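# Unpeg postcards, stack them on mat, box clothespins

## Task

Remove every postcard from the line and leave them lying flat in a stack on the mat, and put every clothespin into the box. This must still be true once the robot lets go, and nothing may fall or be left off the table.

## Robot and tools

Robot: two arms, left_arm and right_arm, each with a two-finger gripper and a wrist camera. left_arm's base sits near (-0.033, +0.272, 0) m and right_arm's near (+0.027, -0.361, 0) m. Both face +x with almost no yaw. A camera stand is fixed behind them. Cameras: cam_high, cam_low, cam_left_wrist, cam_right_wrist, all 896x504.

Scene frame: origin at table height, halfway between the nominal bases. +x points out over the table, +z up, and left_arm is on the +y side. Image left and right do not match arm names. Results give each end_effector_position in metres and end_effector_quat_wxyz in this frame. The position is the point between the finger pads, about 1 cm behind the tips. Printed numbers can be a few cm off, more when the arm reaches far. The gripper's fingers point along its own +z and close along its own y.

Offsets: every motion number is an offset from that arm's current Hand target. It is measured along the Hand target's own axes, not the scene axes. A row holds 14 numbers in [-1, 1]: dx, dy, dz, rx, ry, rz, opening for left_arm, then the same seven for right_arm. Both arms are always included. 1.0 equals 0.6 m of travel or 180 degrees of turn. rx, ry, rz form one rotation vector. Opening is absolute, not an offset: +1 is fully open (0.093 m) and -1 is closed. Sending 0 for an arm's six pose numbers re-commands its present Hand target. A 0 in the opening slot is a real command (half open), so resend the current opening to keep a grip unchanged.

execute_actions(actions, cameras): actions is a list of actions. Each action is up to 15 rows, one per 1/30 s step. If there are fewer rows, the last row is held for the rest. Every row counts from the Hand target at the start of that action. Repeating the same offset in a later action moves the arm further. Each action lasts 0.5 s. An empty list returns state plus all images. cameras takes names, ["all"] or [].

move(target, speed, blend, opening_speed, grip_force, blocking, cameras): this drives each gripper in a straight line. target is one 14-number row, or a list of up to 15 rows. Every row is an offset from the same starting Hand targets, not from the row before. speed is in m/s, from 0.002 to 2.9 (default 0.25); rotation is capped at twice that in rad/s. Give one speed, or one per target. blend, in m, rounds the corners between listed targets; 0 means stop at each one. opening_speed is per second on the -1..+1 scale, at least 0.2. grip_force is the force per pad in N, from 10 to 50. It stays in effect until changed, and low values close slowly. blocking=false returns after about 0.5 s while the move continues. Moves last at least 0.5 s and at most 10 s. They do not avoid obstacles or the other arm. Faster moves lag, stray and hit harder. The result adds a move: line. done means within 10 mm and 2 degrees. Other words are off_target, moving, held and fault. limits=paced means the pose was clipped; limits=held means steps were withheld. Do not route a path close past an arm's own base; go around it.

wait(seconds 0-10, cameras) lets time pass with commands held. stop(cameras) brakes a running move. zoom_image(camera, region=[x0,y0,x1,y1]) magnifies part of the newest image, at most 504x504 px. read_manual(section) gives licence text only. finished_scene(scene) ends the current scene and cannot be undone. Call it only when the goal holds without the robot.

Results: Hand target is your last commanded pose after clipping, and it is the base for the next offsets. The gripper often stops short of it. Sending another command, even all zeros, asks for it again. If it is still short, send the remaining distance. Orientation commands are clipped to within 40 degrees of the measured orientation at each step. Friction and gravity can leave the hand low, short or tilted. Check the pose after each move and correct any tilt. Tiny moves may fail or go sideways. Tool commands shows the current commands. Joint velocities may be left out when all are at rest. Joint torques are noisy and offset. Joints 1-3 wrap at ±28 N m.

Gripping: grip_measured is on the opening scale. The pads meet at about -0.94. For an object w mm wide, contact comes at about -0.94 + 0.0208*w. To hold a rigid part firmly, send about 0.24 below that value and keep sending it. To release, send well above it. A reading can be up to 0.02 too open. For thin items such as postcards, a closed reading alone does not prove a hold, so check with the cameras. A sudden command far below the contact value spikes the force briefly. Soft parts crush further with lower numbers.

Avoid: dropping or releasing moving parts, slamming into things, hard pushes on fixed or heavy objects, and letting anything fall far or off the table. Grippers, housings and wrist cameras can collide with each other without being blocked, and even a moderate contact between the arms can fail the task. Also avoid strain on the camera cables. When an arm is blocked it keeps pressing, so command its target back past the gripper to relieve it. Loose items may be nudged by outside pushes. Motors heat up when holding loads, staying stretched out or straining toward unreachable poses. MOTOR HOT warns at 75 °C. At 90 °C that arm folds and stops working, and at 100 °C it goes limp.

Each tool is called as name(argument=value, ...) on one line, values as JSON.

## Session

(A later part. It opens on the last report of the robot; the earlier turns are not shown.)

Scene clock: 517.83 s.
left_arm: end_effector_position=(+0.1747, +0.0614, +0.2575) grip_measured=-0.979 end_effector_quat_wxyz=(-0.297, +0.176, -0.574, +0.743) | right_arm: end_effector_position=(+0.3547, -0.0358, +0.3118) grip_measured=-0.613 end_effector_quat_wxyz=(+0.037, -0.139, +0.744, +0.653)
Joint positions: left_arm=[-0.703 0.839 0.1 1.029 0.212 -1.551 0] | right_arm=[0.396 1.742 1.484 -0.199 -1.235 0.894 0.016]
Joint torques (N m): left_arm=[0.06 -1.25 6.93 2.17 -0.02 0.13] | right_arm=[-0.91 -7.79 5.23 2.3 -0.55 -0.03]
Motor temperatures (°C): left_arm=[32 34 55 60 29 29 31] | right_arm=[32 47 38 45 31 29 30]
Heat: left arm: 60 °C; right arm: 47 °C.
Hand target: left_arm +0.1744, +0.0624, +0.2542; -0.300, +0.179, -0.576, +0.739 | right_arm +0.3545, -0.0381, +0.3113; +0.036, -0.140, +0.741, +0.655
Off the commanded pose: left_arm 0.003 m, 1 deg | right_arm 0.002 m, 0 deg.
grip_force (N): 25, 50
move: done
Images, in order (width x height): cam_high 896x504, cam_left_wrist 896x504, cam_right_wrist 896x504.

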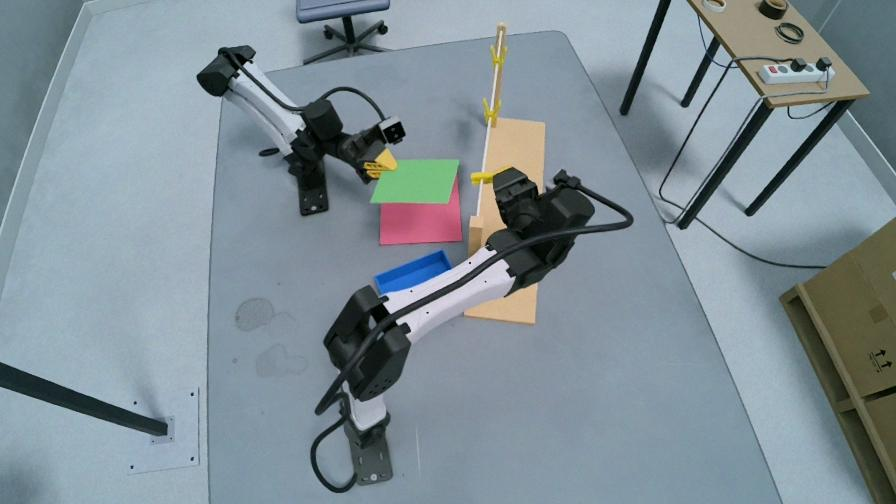

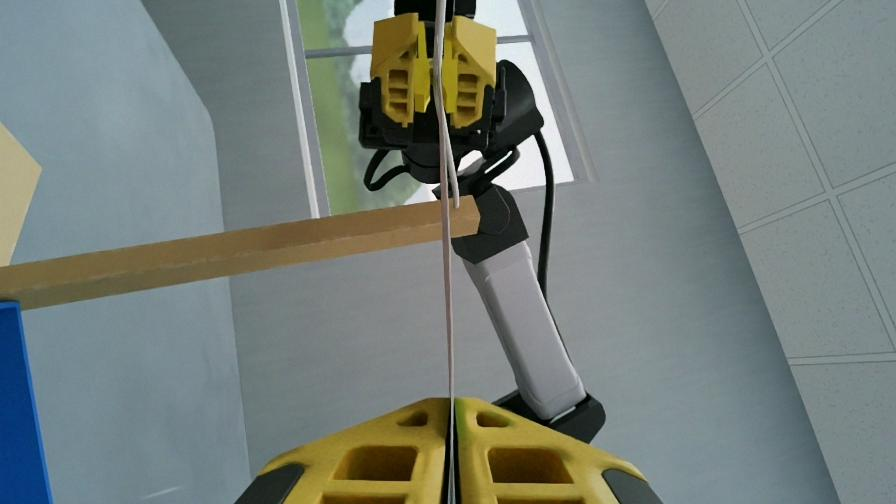

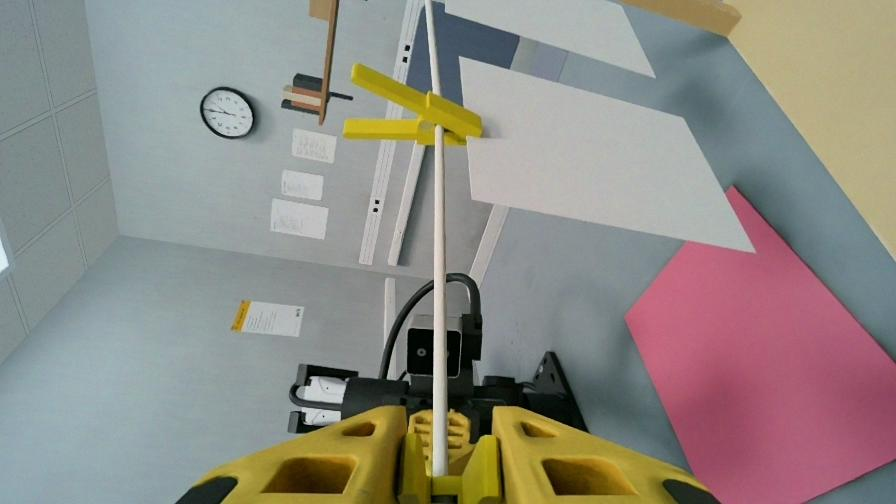

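move(target=[0,0,0,0,0,0,-1,-0.0722,0,-0.0417,0,0,0,-0.65], cameras=["cam_low","cam_right_wrist","cam_high"], speed=0.06, opening_speed=0.5)

Scene clock: 526.90 s.
left_arm: end_effector_position=(+0.1747, +0.0614, +0.2574) grip_measured=-0.979 end_effector_quat_wxyz=(-0.297, +0.176, -0.574, +0.743) | right_arm: end_effector_position=(+0.3977, -0.0551, +0.3170) grip_measured=-0.643 end_effector_quat_wxyz=(+0.032, -0.128, +0.747, +0.652)
Joint positions: left_arm=[-0.703 0.839 0.1 1.028 0.212 -1.551 0] | right_arm=[0.312 1.887 1.721 -0.425 -1.302 0.777 0.014]
Joint torques (N m): left_arm=[0.01 -0.99 6.98 2.18 -0.02 0.11] | right_arm=[-0.7 -7.91 8.38 1.94 -0.69 -0.14]
Motor temperatures (°C): left_arm=[32 34 55 60 29 29 31] | right_arm=[32 47 38 45 31 29 30]
Heat: left arm: 60 °C; right arm: 47 °C.
Hand target: left_arm +0.1744, +0.0624, +0.2542; -0.300, +0.179, -0.576, +0.739 | right_arm +0.3993, -0.0557, +0.3250; +0.036, -0.140, +0.741, +0.655
Off the commanded pose: left_arm 0.003 m, 1 deg | right_arm 0.008 m, 2 deg.
grip_force (N): 25, 50
move: done
Images, in order (width x height): cam_high 896x504, cam_low 896x504, cam_right_wrist 896x504.

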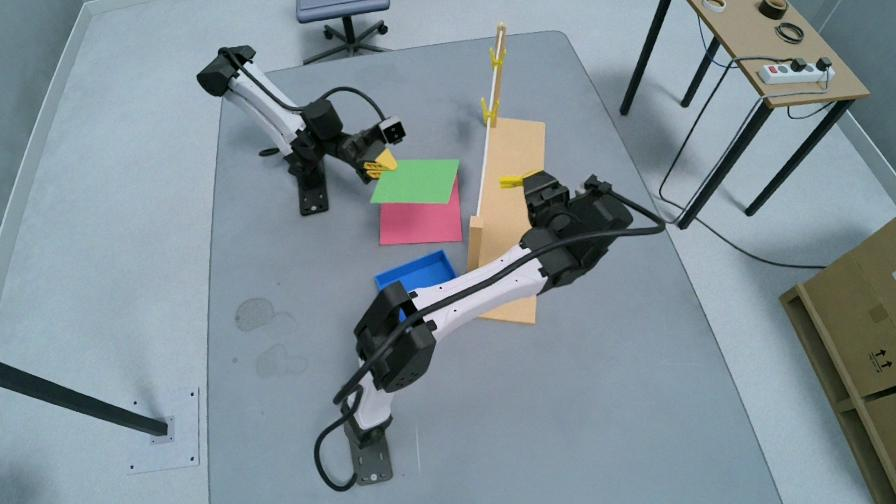

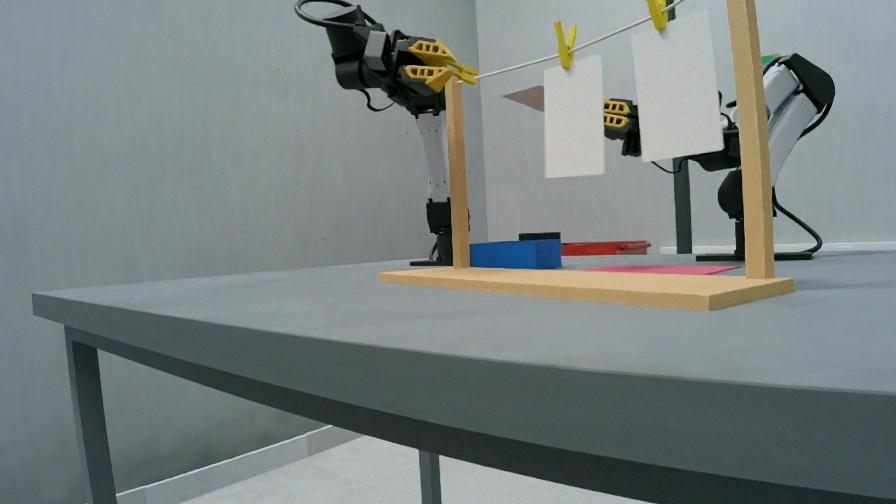

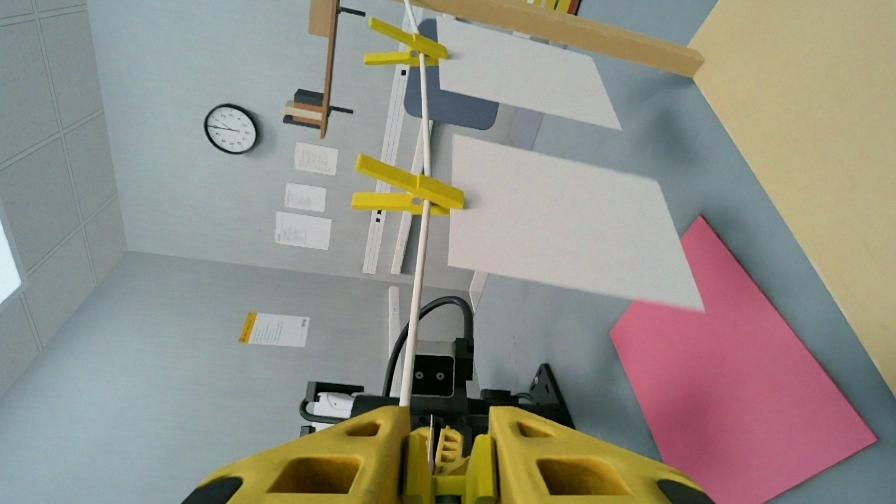

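move(target=[[-0.147,-0.0528,-0.107,0,0,0,-1,-0.011,0.1392,-0.0145,0.1222,0,-0.2117,-0.65],[-0.147,-0.0528,-0.107,0,0,0,-1,0.1158,0.1963,0.0425,0.2056,0,-0.356,-0.65]], cameras=["all"], speed=0.2, blend=[0.02,0])

Scene clock: 563.70 s.
left_arm: end_effector_position=(+0.1957, +0.1725, +0.2703) grip_measured=-0.979 end_effector_quat_wxyz=(-0.300, +0.186, -0.577, +0.737) | right_arm: end_effector_position=(+0.3022, -0.0274, +0.4103) grip_measured=-0.644 end_effector_quat_wxyz=(+0.398, -0.486, +0.724, +0.285)
Joint positions: left_arm=[0.165 0.818 0.094 1.245 1.007 -1.947 0] | right_arm=[0.692 1.676 2.144 -1.073 -0.409 -0.238 0.014]
Joint torques (N m): left_arm=[0.83 0.13 8.06 1.89 -0.02 -0.16] | right_arm=[0.1 -7.73 4.15 2.7 -0.15 -0.09]
Motor temperatures (°C): left_arm=[32 34 56 59 29 29 31] | right_arm=[32 49 42 44 31 29 30]
Heat: left arm: 59 °C; right arm: 49 °C.
Hand target: left_arm +0.1944, +0.1724, +0.2744; -0.301, +0.179, -0.576, +0.739 | right_arm +0.2993, -0.0298, +0.4182; +0.413, -0.487, +0.716, +0.281
Off the commanded pose: left_arm 0.004 m, 1 deg | right_arm 0.009 m, 2 deg.
grip_force (N): 25, 50
move: done

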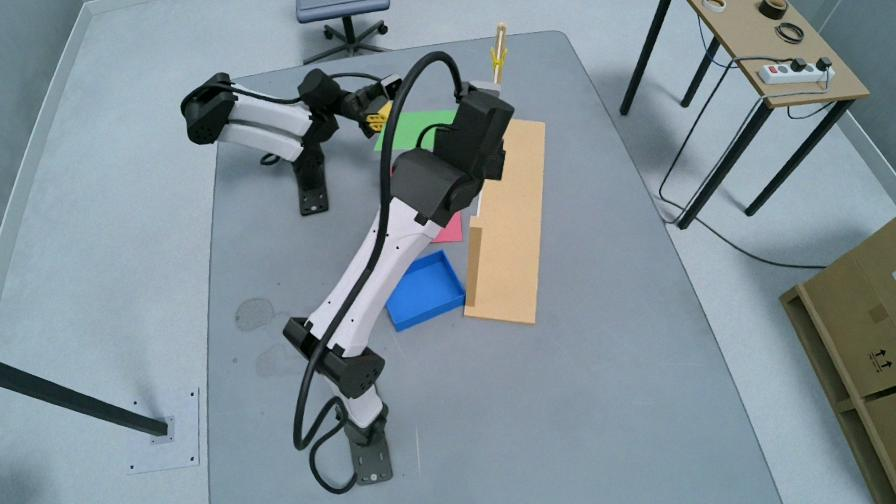

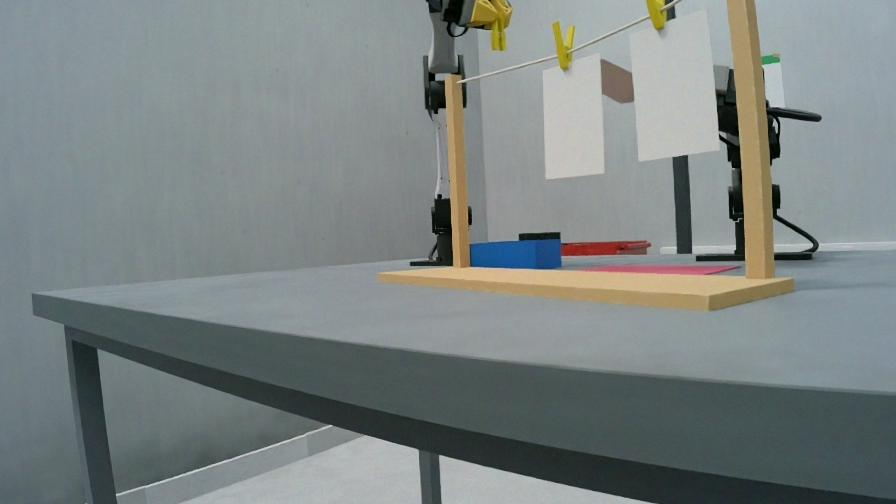

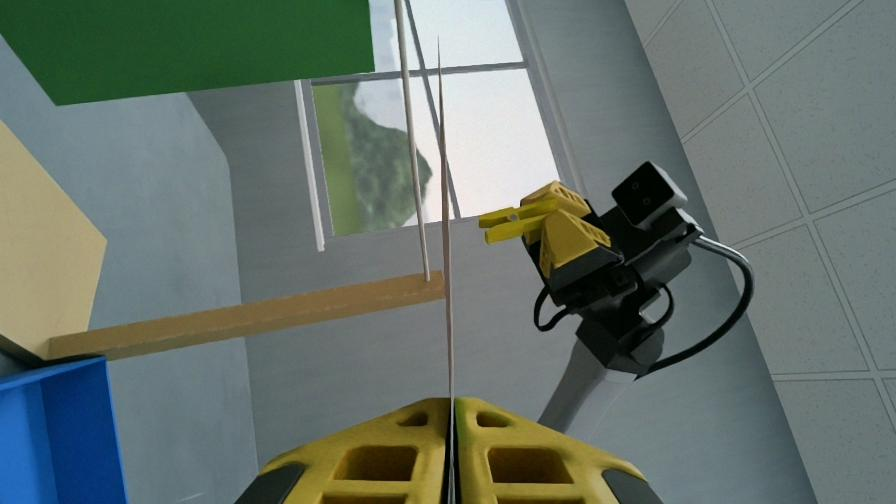

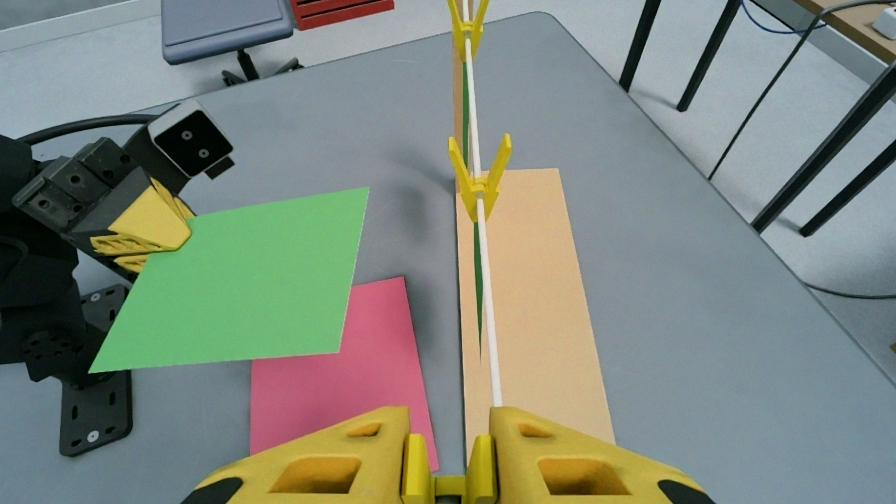

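move(target=[-0.0478,-0.0015,-0.0195,-0.009,-0.1066,0.0302,-1,0.3362,0.1348,0.0783,0,0.3333,0,-0.65], cameras=["cam_high","cam_right_wrist","cam_left_wrist"], speed=0.2)

Scene clock: 594.00 s.
left_arm: end_effector_position=(+0.2092, +0.1999, +0.2663) grip_measured=-0.979 end_effector_quat_wxyz=(-0.413, +0.285, -0.538, +0.678) | right_arm: end_effector_position=(+0.2023, -0.0540, +0.2236) grip_measured=-0.644 end_effector_quat_wxyz=(+0.059, -0.563, +0.824, +0.036)
Joint positions: left_arm=[0.076 0.454 0.094 0.684 0.619 -1.703 0] | right_arm=[1.012 1.826 1.97 -1.578 -0.014 -0.152 0.014]
Joint torques (N m): left_arm=[-0.01 0.5 10.03 2.04 -0.07 0.21] | right_arm=[0.12 -6.75 4.23 0.79 0.04 0.09]
Motor temperatures (°C): left_arm=[32 33 58 57 29 29 31] | right_arm=[32 46 39 45 31 29 30]
Heat: left arm: 58 °C; right arm: 46 °C.
Hand target: left_arm +0.2086, +0.1998, +0.2743; -0.424, +0.276, -0.536, +0.676 | right_arm +0.2017, -0.0563, +0.2202; -0.001, -0.563, +0.827, +0.000
Off the commanded pose: left_arm 0.008 m, 2 deg | right_arm 0.004 m, 8 deg.
joint sent to its limit (right arm) — joint 4 (wrist pitch), lower limit. The joint targets are off in orientation, not in position.
grip_force (N): 25, 50
move: off_target (right_arm)
Images, in order (width x height): cam_high 896x504, cam_left_wrist 896x504, cam_right_wrist 896x504.

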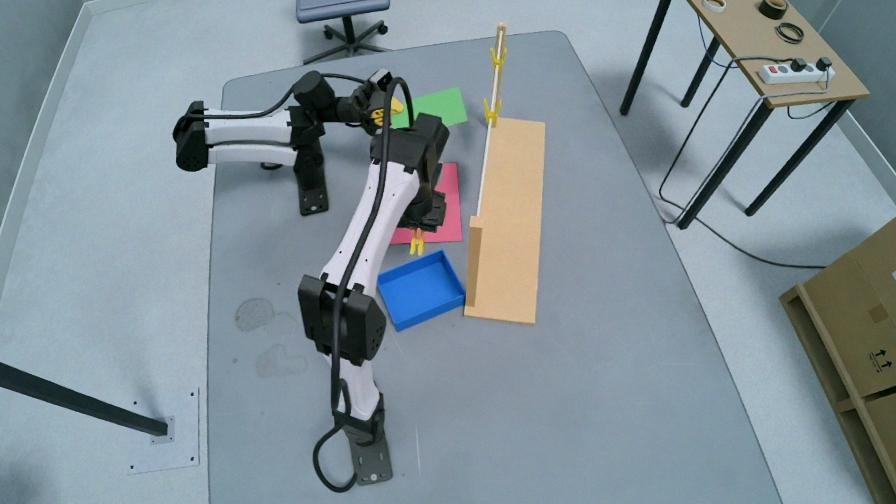

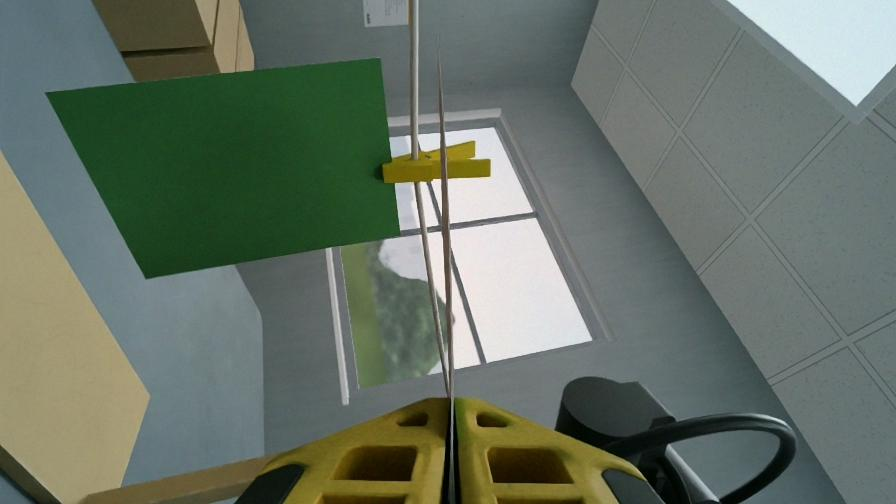

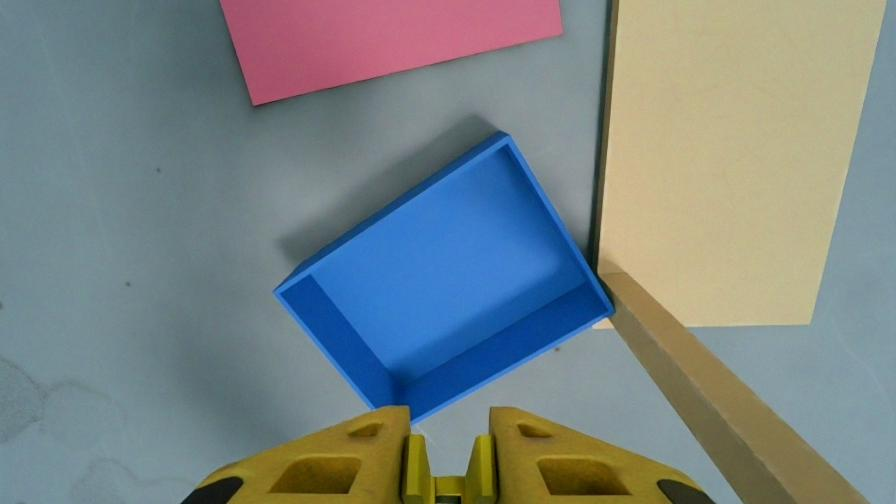

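move(target=[[0,0,0,0,0,0,-1,0.0792,0.055,0.1667,0,0,0,-0.65],[0,0,0,0,0,0,-1,0.0792,0.055,0.305,0,0,0,-0.65]], cameras=["cam_high","cam_right_wrist"], speed=[0.15, 0.07], blend=[0.02,0])

Scene clock: 629.00 s.
left_arm: end_effector_position=(+0.2093, +0.2000, +0.2662) grip_measured=-0.979 end_effector_quat_wxyz=(-0.413, +0.285, -0.538, +0.677) | right_arm: end_effector_position=(+0.1531, -0.0892, +0.0404) grip_measured=-0.644 end_effector_quat_wxyz=(-0.005, -0.563, +0.826, +0.004)
Joint positions: left_arm=[0.076 0.454 0.094 0.684 0.619 -1.702 0] | right_arm=[1.097 1.743 1.135 -0.966 -0.012 -0.065 0.014]
Joint torques (N m): left_arm=[-0.09 0.29 9.84 2.02 -0.04 0.25] | right_arm=[0.27 -5.94 4.14 0.68 0.02 0.1]
Motor temperatures (°C): left_arm=[32 33 62 57 29 29 31] | right_arm=[32 47 38 40 31 29 30]
Heat: left arm: 62 °C; right arm: 47 °C.
Hand target: left_arm +0.2086, +0.1998, +0.2743; -0.424, +0.276, -0.536, +0.676 | right_arm +0.1535, -0.0886, +0.0372; -0.001, -0.563, +0.827, +0.000
Off the commanded pose: left_arm 0.008 m, 2 deg | right_arm 0.003 m, 1 deg.
grip_force (N): 25, 50
move: done
Images, in order (width x height): cam_high 896x504, cam_right_wrist 896x504.

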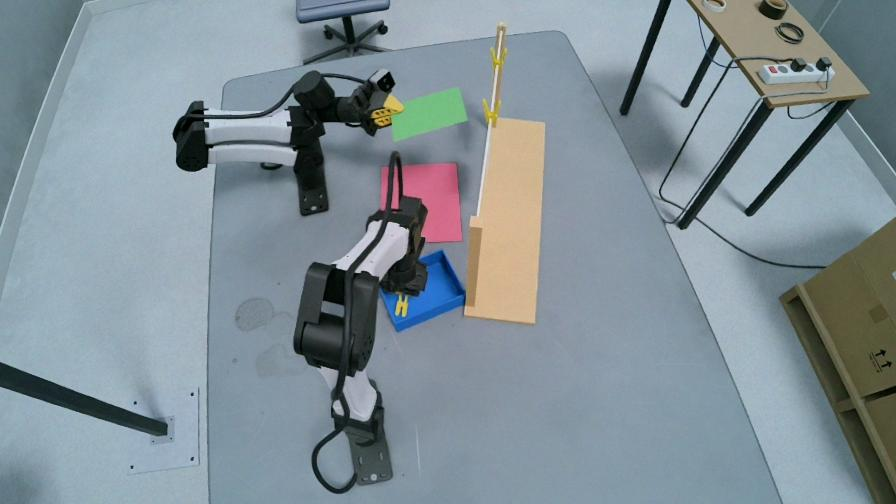

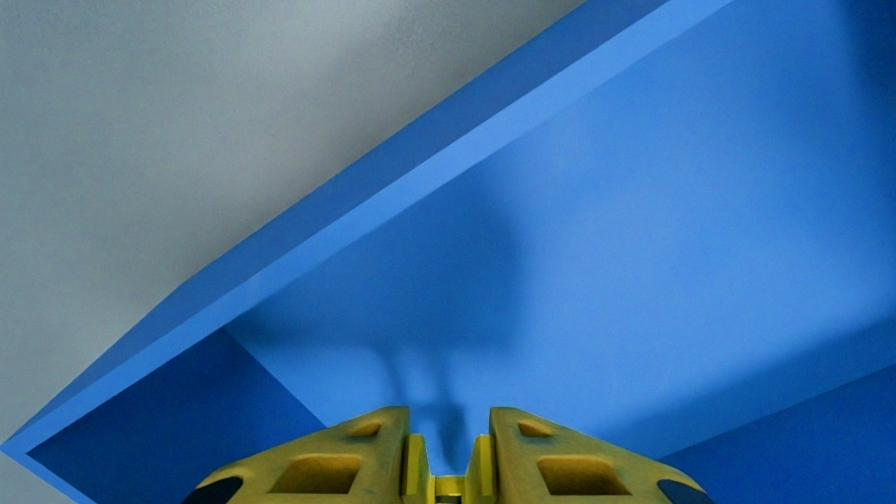

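move(target=[[0,0,0,0,0,0,-1,0,0,0.0067,0,0,0,-0.65],[0,0,0,0,0,0,-1,0,0,0.0067,0,0,0,-0.1]], cameras=["cam_right_wrist"], speed=0.06, opening_speed=0.5)

Scene clock: 645.57 s.
left_arm: end_effector_position=(+0.2093, +0.2000, +0.2662) grip_measured=-0.979 end_effector_quat_wxyz=(-0.413, +0.285, -0.538, +0.677) | right_arm: end_effector_position=(+0.1538, -0.0885, +0.0375) grip_measured=-0.101 end_effector_quat_wxyz=(-0.002, -0.563, +0.826, +0.005)
Joint positions: left_arm=[0.076 0.454 0.094 0.684 0.619 -1.702 0] | right_arm=[1.097 1.746 1.126 -0.949 -0.01 -0.065 0.04]
Joint torques (N m): left_arm=[-0.13 0.43 10.18 2 -0.1 0.26] | right_arm=[0.29 -5.76 4 0.68 0 0.09]
Motor temperatures (°C): left_arm=[32 33 63 57 29 29 31] | right_arm=[32 45 38 39 31 29 30]
Heat: left arm: 63 °C; right arm: 45 °C.
Hand target: left_arm +0.2086, +0.1998, +0.2743; -0.424, +0.276, -0.536, +0.676 | right_arm +0.1534, -0.0887, +0.0332; -0.001, -0.563, +0.827, +0.000
Off the commanded pose: left_arm 0.008 m, 2 deg | right_arm 0.004 m, 1 deg.
grip_force (N): 25, 50
move: done
Images, in order (width x height): cam_right_wrist 896x504.

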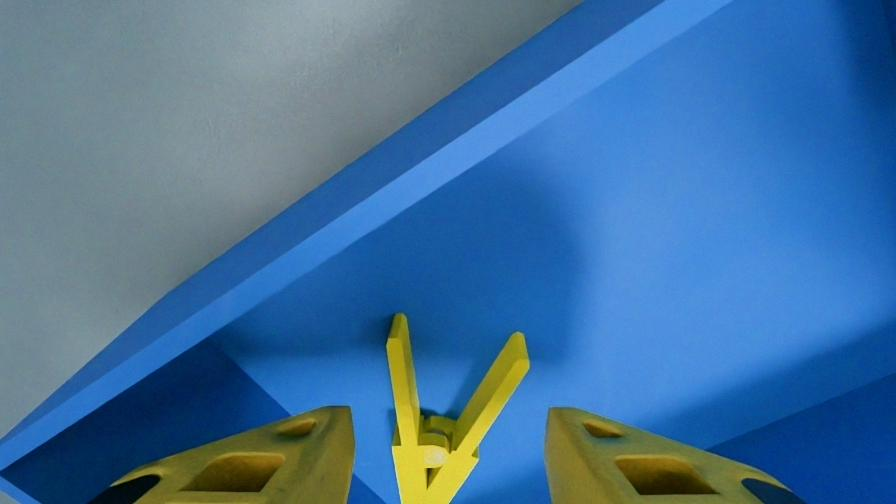

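move(target=[[0,0,0,0,0,0,-1,0,0,-0.3667,0,0,0,-0.1],[0,0,0,0,0,0,-1,-0.2388,0.0248,-0.4147,0.3852,-0.4126,-0.5336,1.0]], cameras=["all"], speed=[0.15, 0.35], blend=[0.02,0])

Scene clock: 676.97 s.
left_arm: end_effector_position=(+0.2093, +0.2000, +0.2662) grip_measured=-0.979 end_effector_quat_wxyz=(-0.413, +0.285, -0.538, +0.677) | right_arm: end_effector_position=(+0.1930, +0.0499, +0.2832) grip_measured=+1.000 end_effector_quat_wxyz=(-0.672, +0.729, +0.071, +0.109)
Joint positions: left_arm=[0.076 0.454 0.094 0.684 0.619 -1.702 0] | right_arm=[0.969 1.392 0.865 0.442 -0.503 -1.87 0.093]
Joint torques (N m): left_arm=[-0.31 0.8 9.94 2 -0.12 0.21] | right_arm=[-0.95 -4.22 5.97 2.83 -0.43 0.05]
Motor temperatures (°C): left_arm=[32 32 64 56 29 29 31] | right_arm=[32 45 37 39 31 29 30]
Heat: left arm: 64 °C; right arm: 45 °C.
Hand target: left_arm +0.2086, +0.1998, +0.2743; -0.424, +0.276, -0.536, +0.676 | right_arm +0.1924, +0.0504, +0.2818; -0.674, +0.727, +0.079, +0.104
Off the commanded pose: left_arm 0.008 m, 2 deg | right_arm 0.002 m, 1 deg.
grip_force (N): 25, 50
move: done

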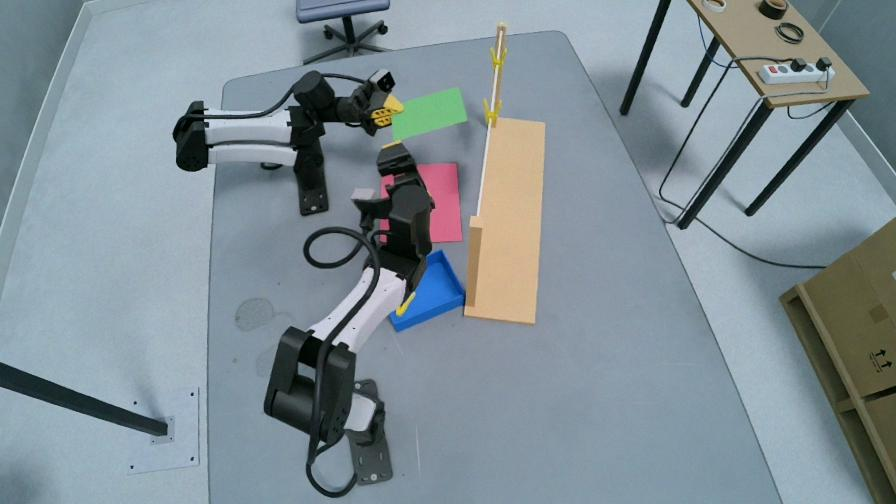

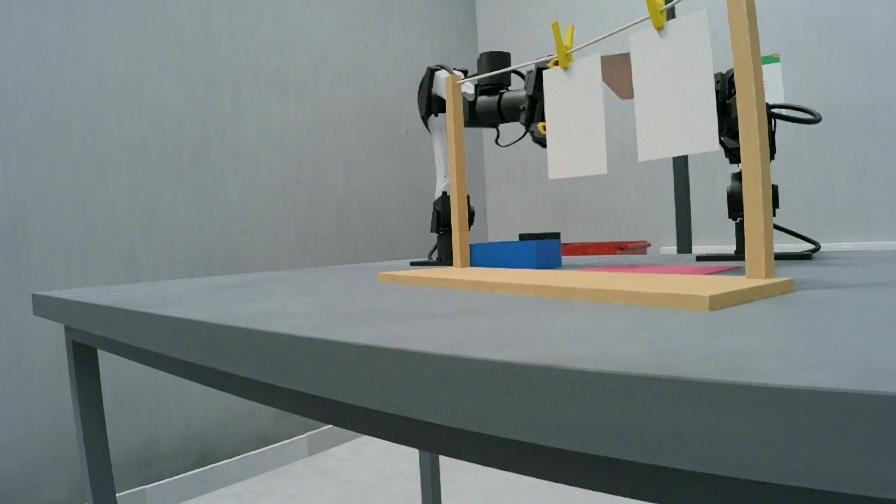

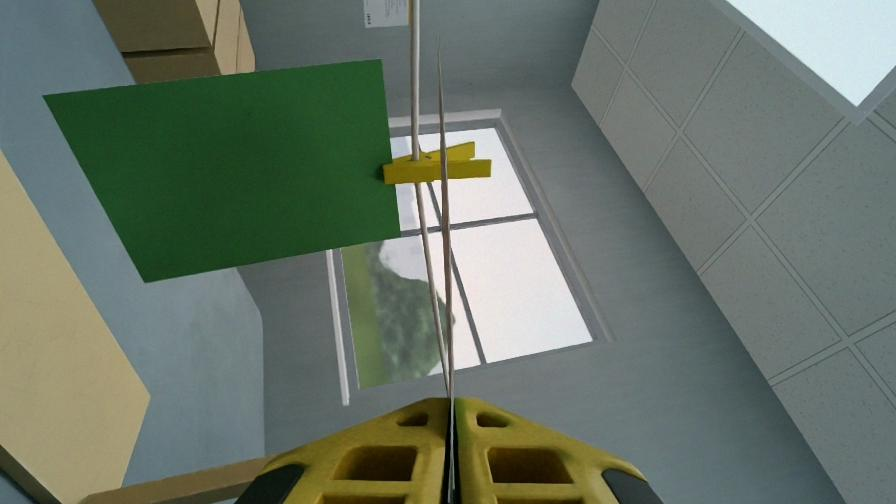

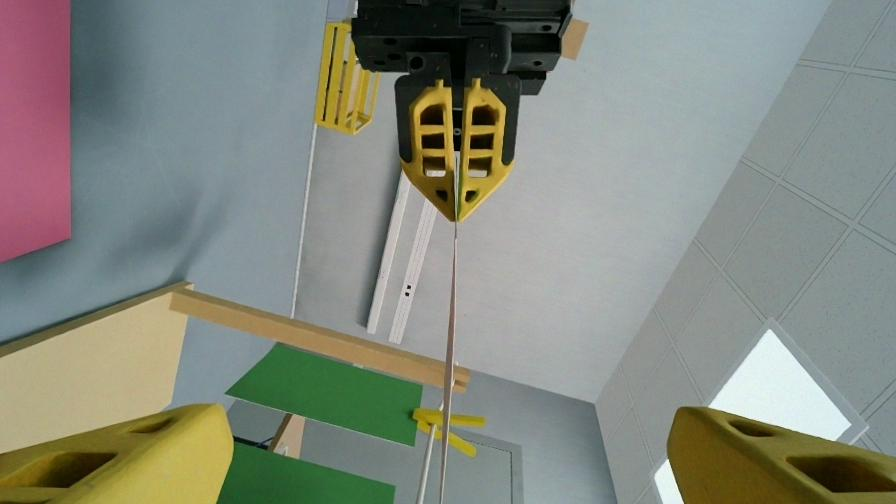

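move(target=[0,0,0,0,0,0,-1,0.0898,0.0132,0.1708,0,0,0,1.0], cameras=["cam_right_wrist","cam_high"], speed=0.15)

Scene clock: 687.47 s.
left_arm: end_effector_position=(+0.2093, +0.2000, +0.2662) grip_measured=-0.979 end_effector_quat_wxyz=(-0.413, +0.285, -0.538, +0.677) | right_arm: end_effector_position=(+0.2536, +0.1455, +0.2715) grip_measured=+1.000 end_effector_quat_wxyz=(-0.668, +0.733, +0.070, +0.106)
Joint positions: left_arm=[0.076 0.454 0.094 0.684 0.619 -1.702 0] | right_arm=[0.969 1.831 1.286 0.447 -0.504 -1.87 0.093]
Joint torques (N m): left_arm=[-0.36 0.29 9.83 2 -0.04 0.26] | right_arm=[0.27 -7.83 8.55 2.58 -0.27 0.07]
Motor temperatures (°C): left_arm=[32 32 65 56 29 29 31] | right_arm=[32 44 38 41 31 29 30]
Heat: left arm: 65 °C; right arm: 44 °C.
Hand target: left_arm +0.2086, +0.1998, +0.2743; -0.424, +0.276, -0.536, +0.676 | right_arm +0.2510, +0.1505, +0.2807; -0.674, +0.727, +0.079, +0.104
Off the commanded pose: left_arm 0.008 m, 2 deg | right_arm 0.011 m, 1 deg.
grip_force (N): 25, 50
move: off_target (right_arm)
Images, in order (width x height): cam_high 896x504, cam_right_wrist 896x504.

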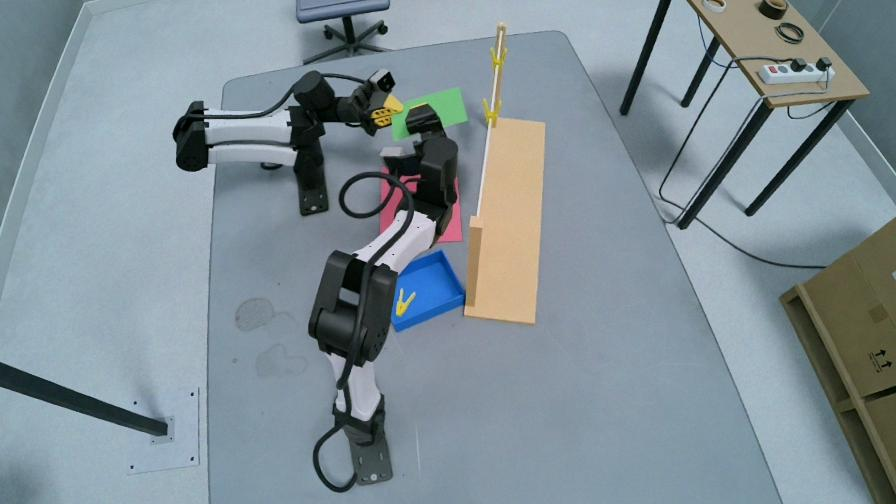

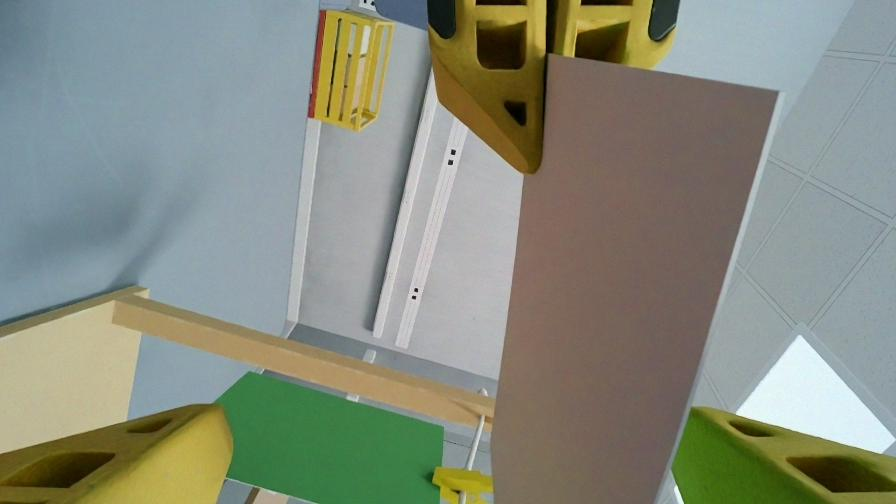

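move(target=[0,0,0,0,0,0,-1,0.0013,-0.0205,0.0053,0,0,0,1.0], cameras=["cam_right_wrist"], speed=0.15)

Scene clock: 697.20 s.
left_arm: end_effector_position=(+0.2093, +0.2000, +0.2662) grip_measured=-0.979 end_effector_quat_wxyz=(-0.413, +0.285, -0.538, +0.677) | right_arm: end_effector_position=(+0.2503, +0.1504, +0.2824) grip_measured=+1.000 end_effector_quat_wxyz=(-0.668, +0.733, +0.074, +0.102)
Joint positions: left_arm=[0.076 0.454 0.094 0.684 0.619 -1.702 0] | right_arm=[0.979 1.831 1.332 0.4 -0.504 -1.87 0.093]
Joint torques (N m): left_arm=[-0.24 0.4 9.96 2 -0.06 0.25] | right_arm=[0.28 -8.12 8.53 2.57 -0.16 0.09]
Motor temperatures (°C): left_arm=[32 32 65 56 29 29 31] | right_arm=[32 46 39 43 31 29 30]
Heat: left arm: 65 °C; right arm: 46 °C.
Hand target: left_arm +0.2086, +0.1998, +0.2743; -0.424, +0.276, -0.536, +0.676 | right_arm +0.2488, +0.1547, +0.2926; -0.674, +0.727, +0.079, +0.104
Off the commanded pose: left_arm 0.008 m, 2 deg | right_arm 0.011 m, 1 deg.
grip_force (N): 25, 50
move: off_target (right_arm)
Images, in order (width x height): cam_right_wrist 896x504.

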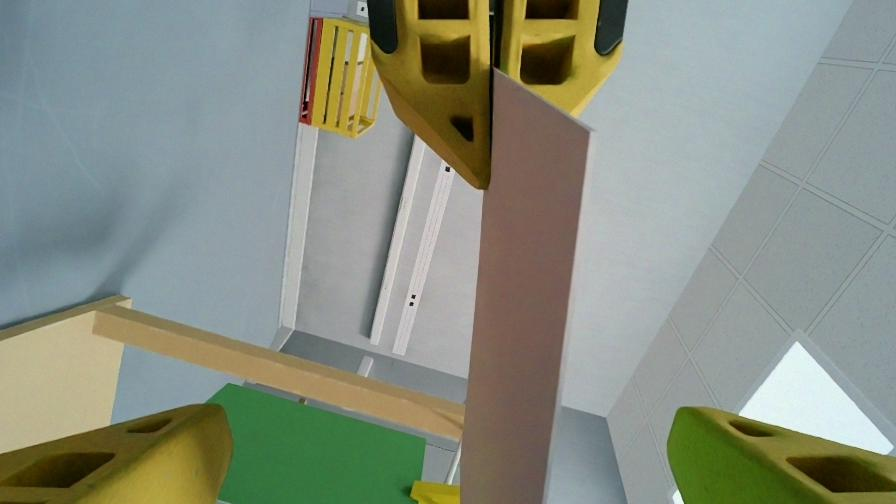

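move(target=[0,0,0,0,0,0,-1,0,-0.0142,0,-0.0206,0,0,1.0], cameras=["cam_right_wrist"], speed=0.15)

Scene clock: 713.70 s.
left_arm: end_effector_position=(+0.2093, +0.2000, +0.2662) grip_measured=-0.979 end_effector_quat_wxyz=(-0.413, +0.285, -0.538, +0.677) | right_arm: end_effector_position=(+0.2493, +0.1539, +0.2804) grip_measured=+1.000 end_effector_quat_wxyz=(-0.639, +0.760, +0.068, +0.097)
Joint positions: left_arm=[0.076 0.454 0.094 0.684 0.619 -1.702 0] | right_arm=[0.992 1.831 1.404 0.241 -0.476 -1.897 0.093]
Joint torques (N m): left_arm=[-0.13 0.31 10.03 1.97 -0.03 0.2] | right_arm=[0.29 -9.7 8.64 2.59 -0.13 0.03]
Motor temperatures (°C): left_arm=[32 32 65 56 29 29 31] | right_arm=[32 48 40 44 31 29 30]
Heat: left arm: 65 °C; right arm: 48 °C.
Hand target: left_arm +0.2086, +0.1998, +0.2743; -0.424, +0.276, -0.536, +0.676 | right_arm +0.2468, +0.1553, +0.3008; -0.650, +0.749, +0.075, +0.106
Off the commanded pose: left_arm 0.008 m, 2 deg | right_arm 0.021 m, 2 deg.
grip_force (N): 25, 50
move: off_target (right_arm)
Images, in order (width x height): cam_right_wrist 896x504.

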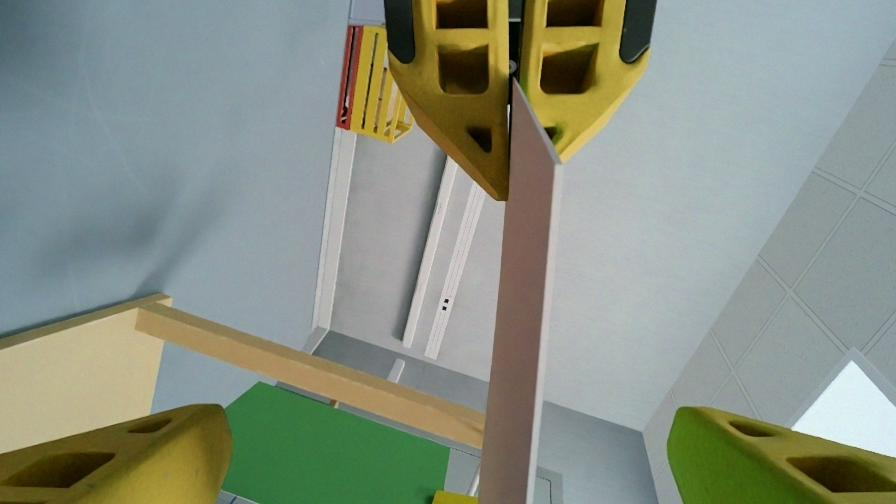

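move(target=[0,0,0,0,0,0,-1,0,-0.02,0,0.012,0,0,1.0], cameras=["cam_right_wrist"], speed=0.15)

Scene clock: 726.30 s.
left_arm: end_effector_position=(+0.2093, +0.2000, +0.2662) grip_measured=-0.979 end_effector_quat_wxyz=(-0.413, +0.285, -0.538, +0.677) | right_arm: end_effector_position=(+0.2476, +0.1551, +0.2825) grip_measured=+1.000 end_effector_quat_wxyz=(-0.642, +0.757, +0.069, +0.097)
Joint positions: left_arm=[0.076 0.454 0.094 0.684 0.619 -1.702 0] | right_arm=[0.995 1.831 1.404 0.251 -0.476 -1.892 0.093]
Joint torques (N m): left_arm=[-0.03 0.54 9.77 1.96 -0.02 0.24] | right_arm=[0.32 -10.09 8.9 2.83 -0.23 0.21]
Motor temperatures (°C): left_arm=[32 32 65 56 29 29 31] | right_arm=[32 50 42 44 31 29 30]
Heat: left arm: 65 °C; right arm: 50 °C.
Hand target: left_arm +0.2086, +0.1998, +0.2743; -0.424, +0.276, -0.536, +0.676 | right_arm +0.2436, +0.1571, +0.3122; -0.664, +0.736, +0.077, +0.105
Off the commanded pose: left_arm 0.008 m, 2 deg | right_arm 0.030 m, 4 deg.
grip_force (N): 25, 50
move: off_target (right_arm)
Images, in order (width x height): cam_right_wrist 896x504.

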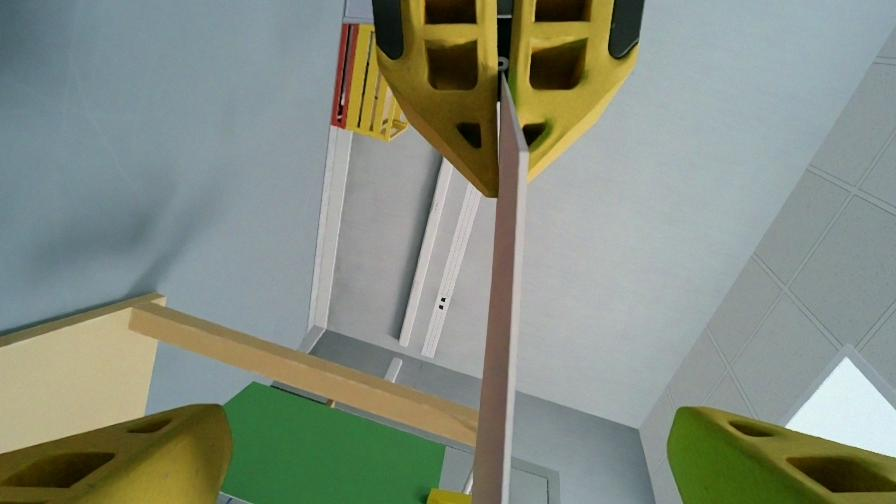

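move(target=[0,0,0,0,0,0,-1,0,-0.014,0,0.01,0,0,1.0], cameras=["cam_right_wrist"], speed=0.15)

Scene clock: 736.03 s.
left_arm: end_effector_position=(+0.2093, +0.2000, +0.2662) grip_measured=-0.979 end_effector_quat_wxyz=(-0.413, +0.285, -0.538, +0.677) | right_arm: end_effector_position=(+0.2482, +0.1560, +0.2897) grip_measured=+1.000 end_effector_quat_wxyz=(-0.653, +0.748, +0.067, +0.099)
Joint positions: left_arm=[0.076 0.454 0.094 0.684 0.619 -1.702 0] | right_arm=[0.995 1.831 1.404 0.283 -0.476 -1.877 0.093]
Joint torques (N m): left_arm=[-0.14 0.42 10.09 2.08 -0.01 0.18] | right_arm=[0.51 -10.19 8.9 2.84 -0.3 0.19]
Motor temperatures (°C): left_arm=[31 32 66 56 29 29 31] | right_arm=[32 52 43 44 31 29 30]
Heat: left arm: 66 °C; right arm: 52 °C.
Hand target: left_arm +0.2086, +0.1998, +0.2743; -0.424, +0.276, -0.536, +0.676 | right_arm +0.2415, +0.1579, +0.3204; -0.676, +0.726, +0.079, +0.104
Off the commanded pose: left_arm 0.008 m, 2 deg | right_arm 0.031 m, 4 deg.
grip_force (N): 25, 50
move: off_target (right_arm)
Images, in order (width x height): cam_right_wrist 896x504.

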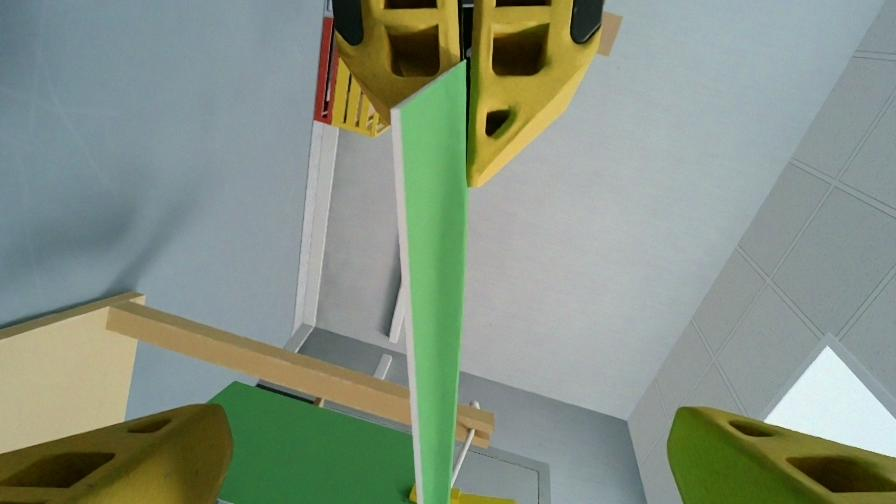

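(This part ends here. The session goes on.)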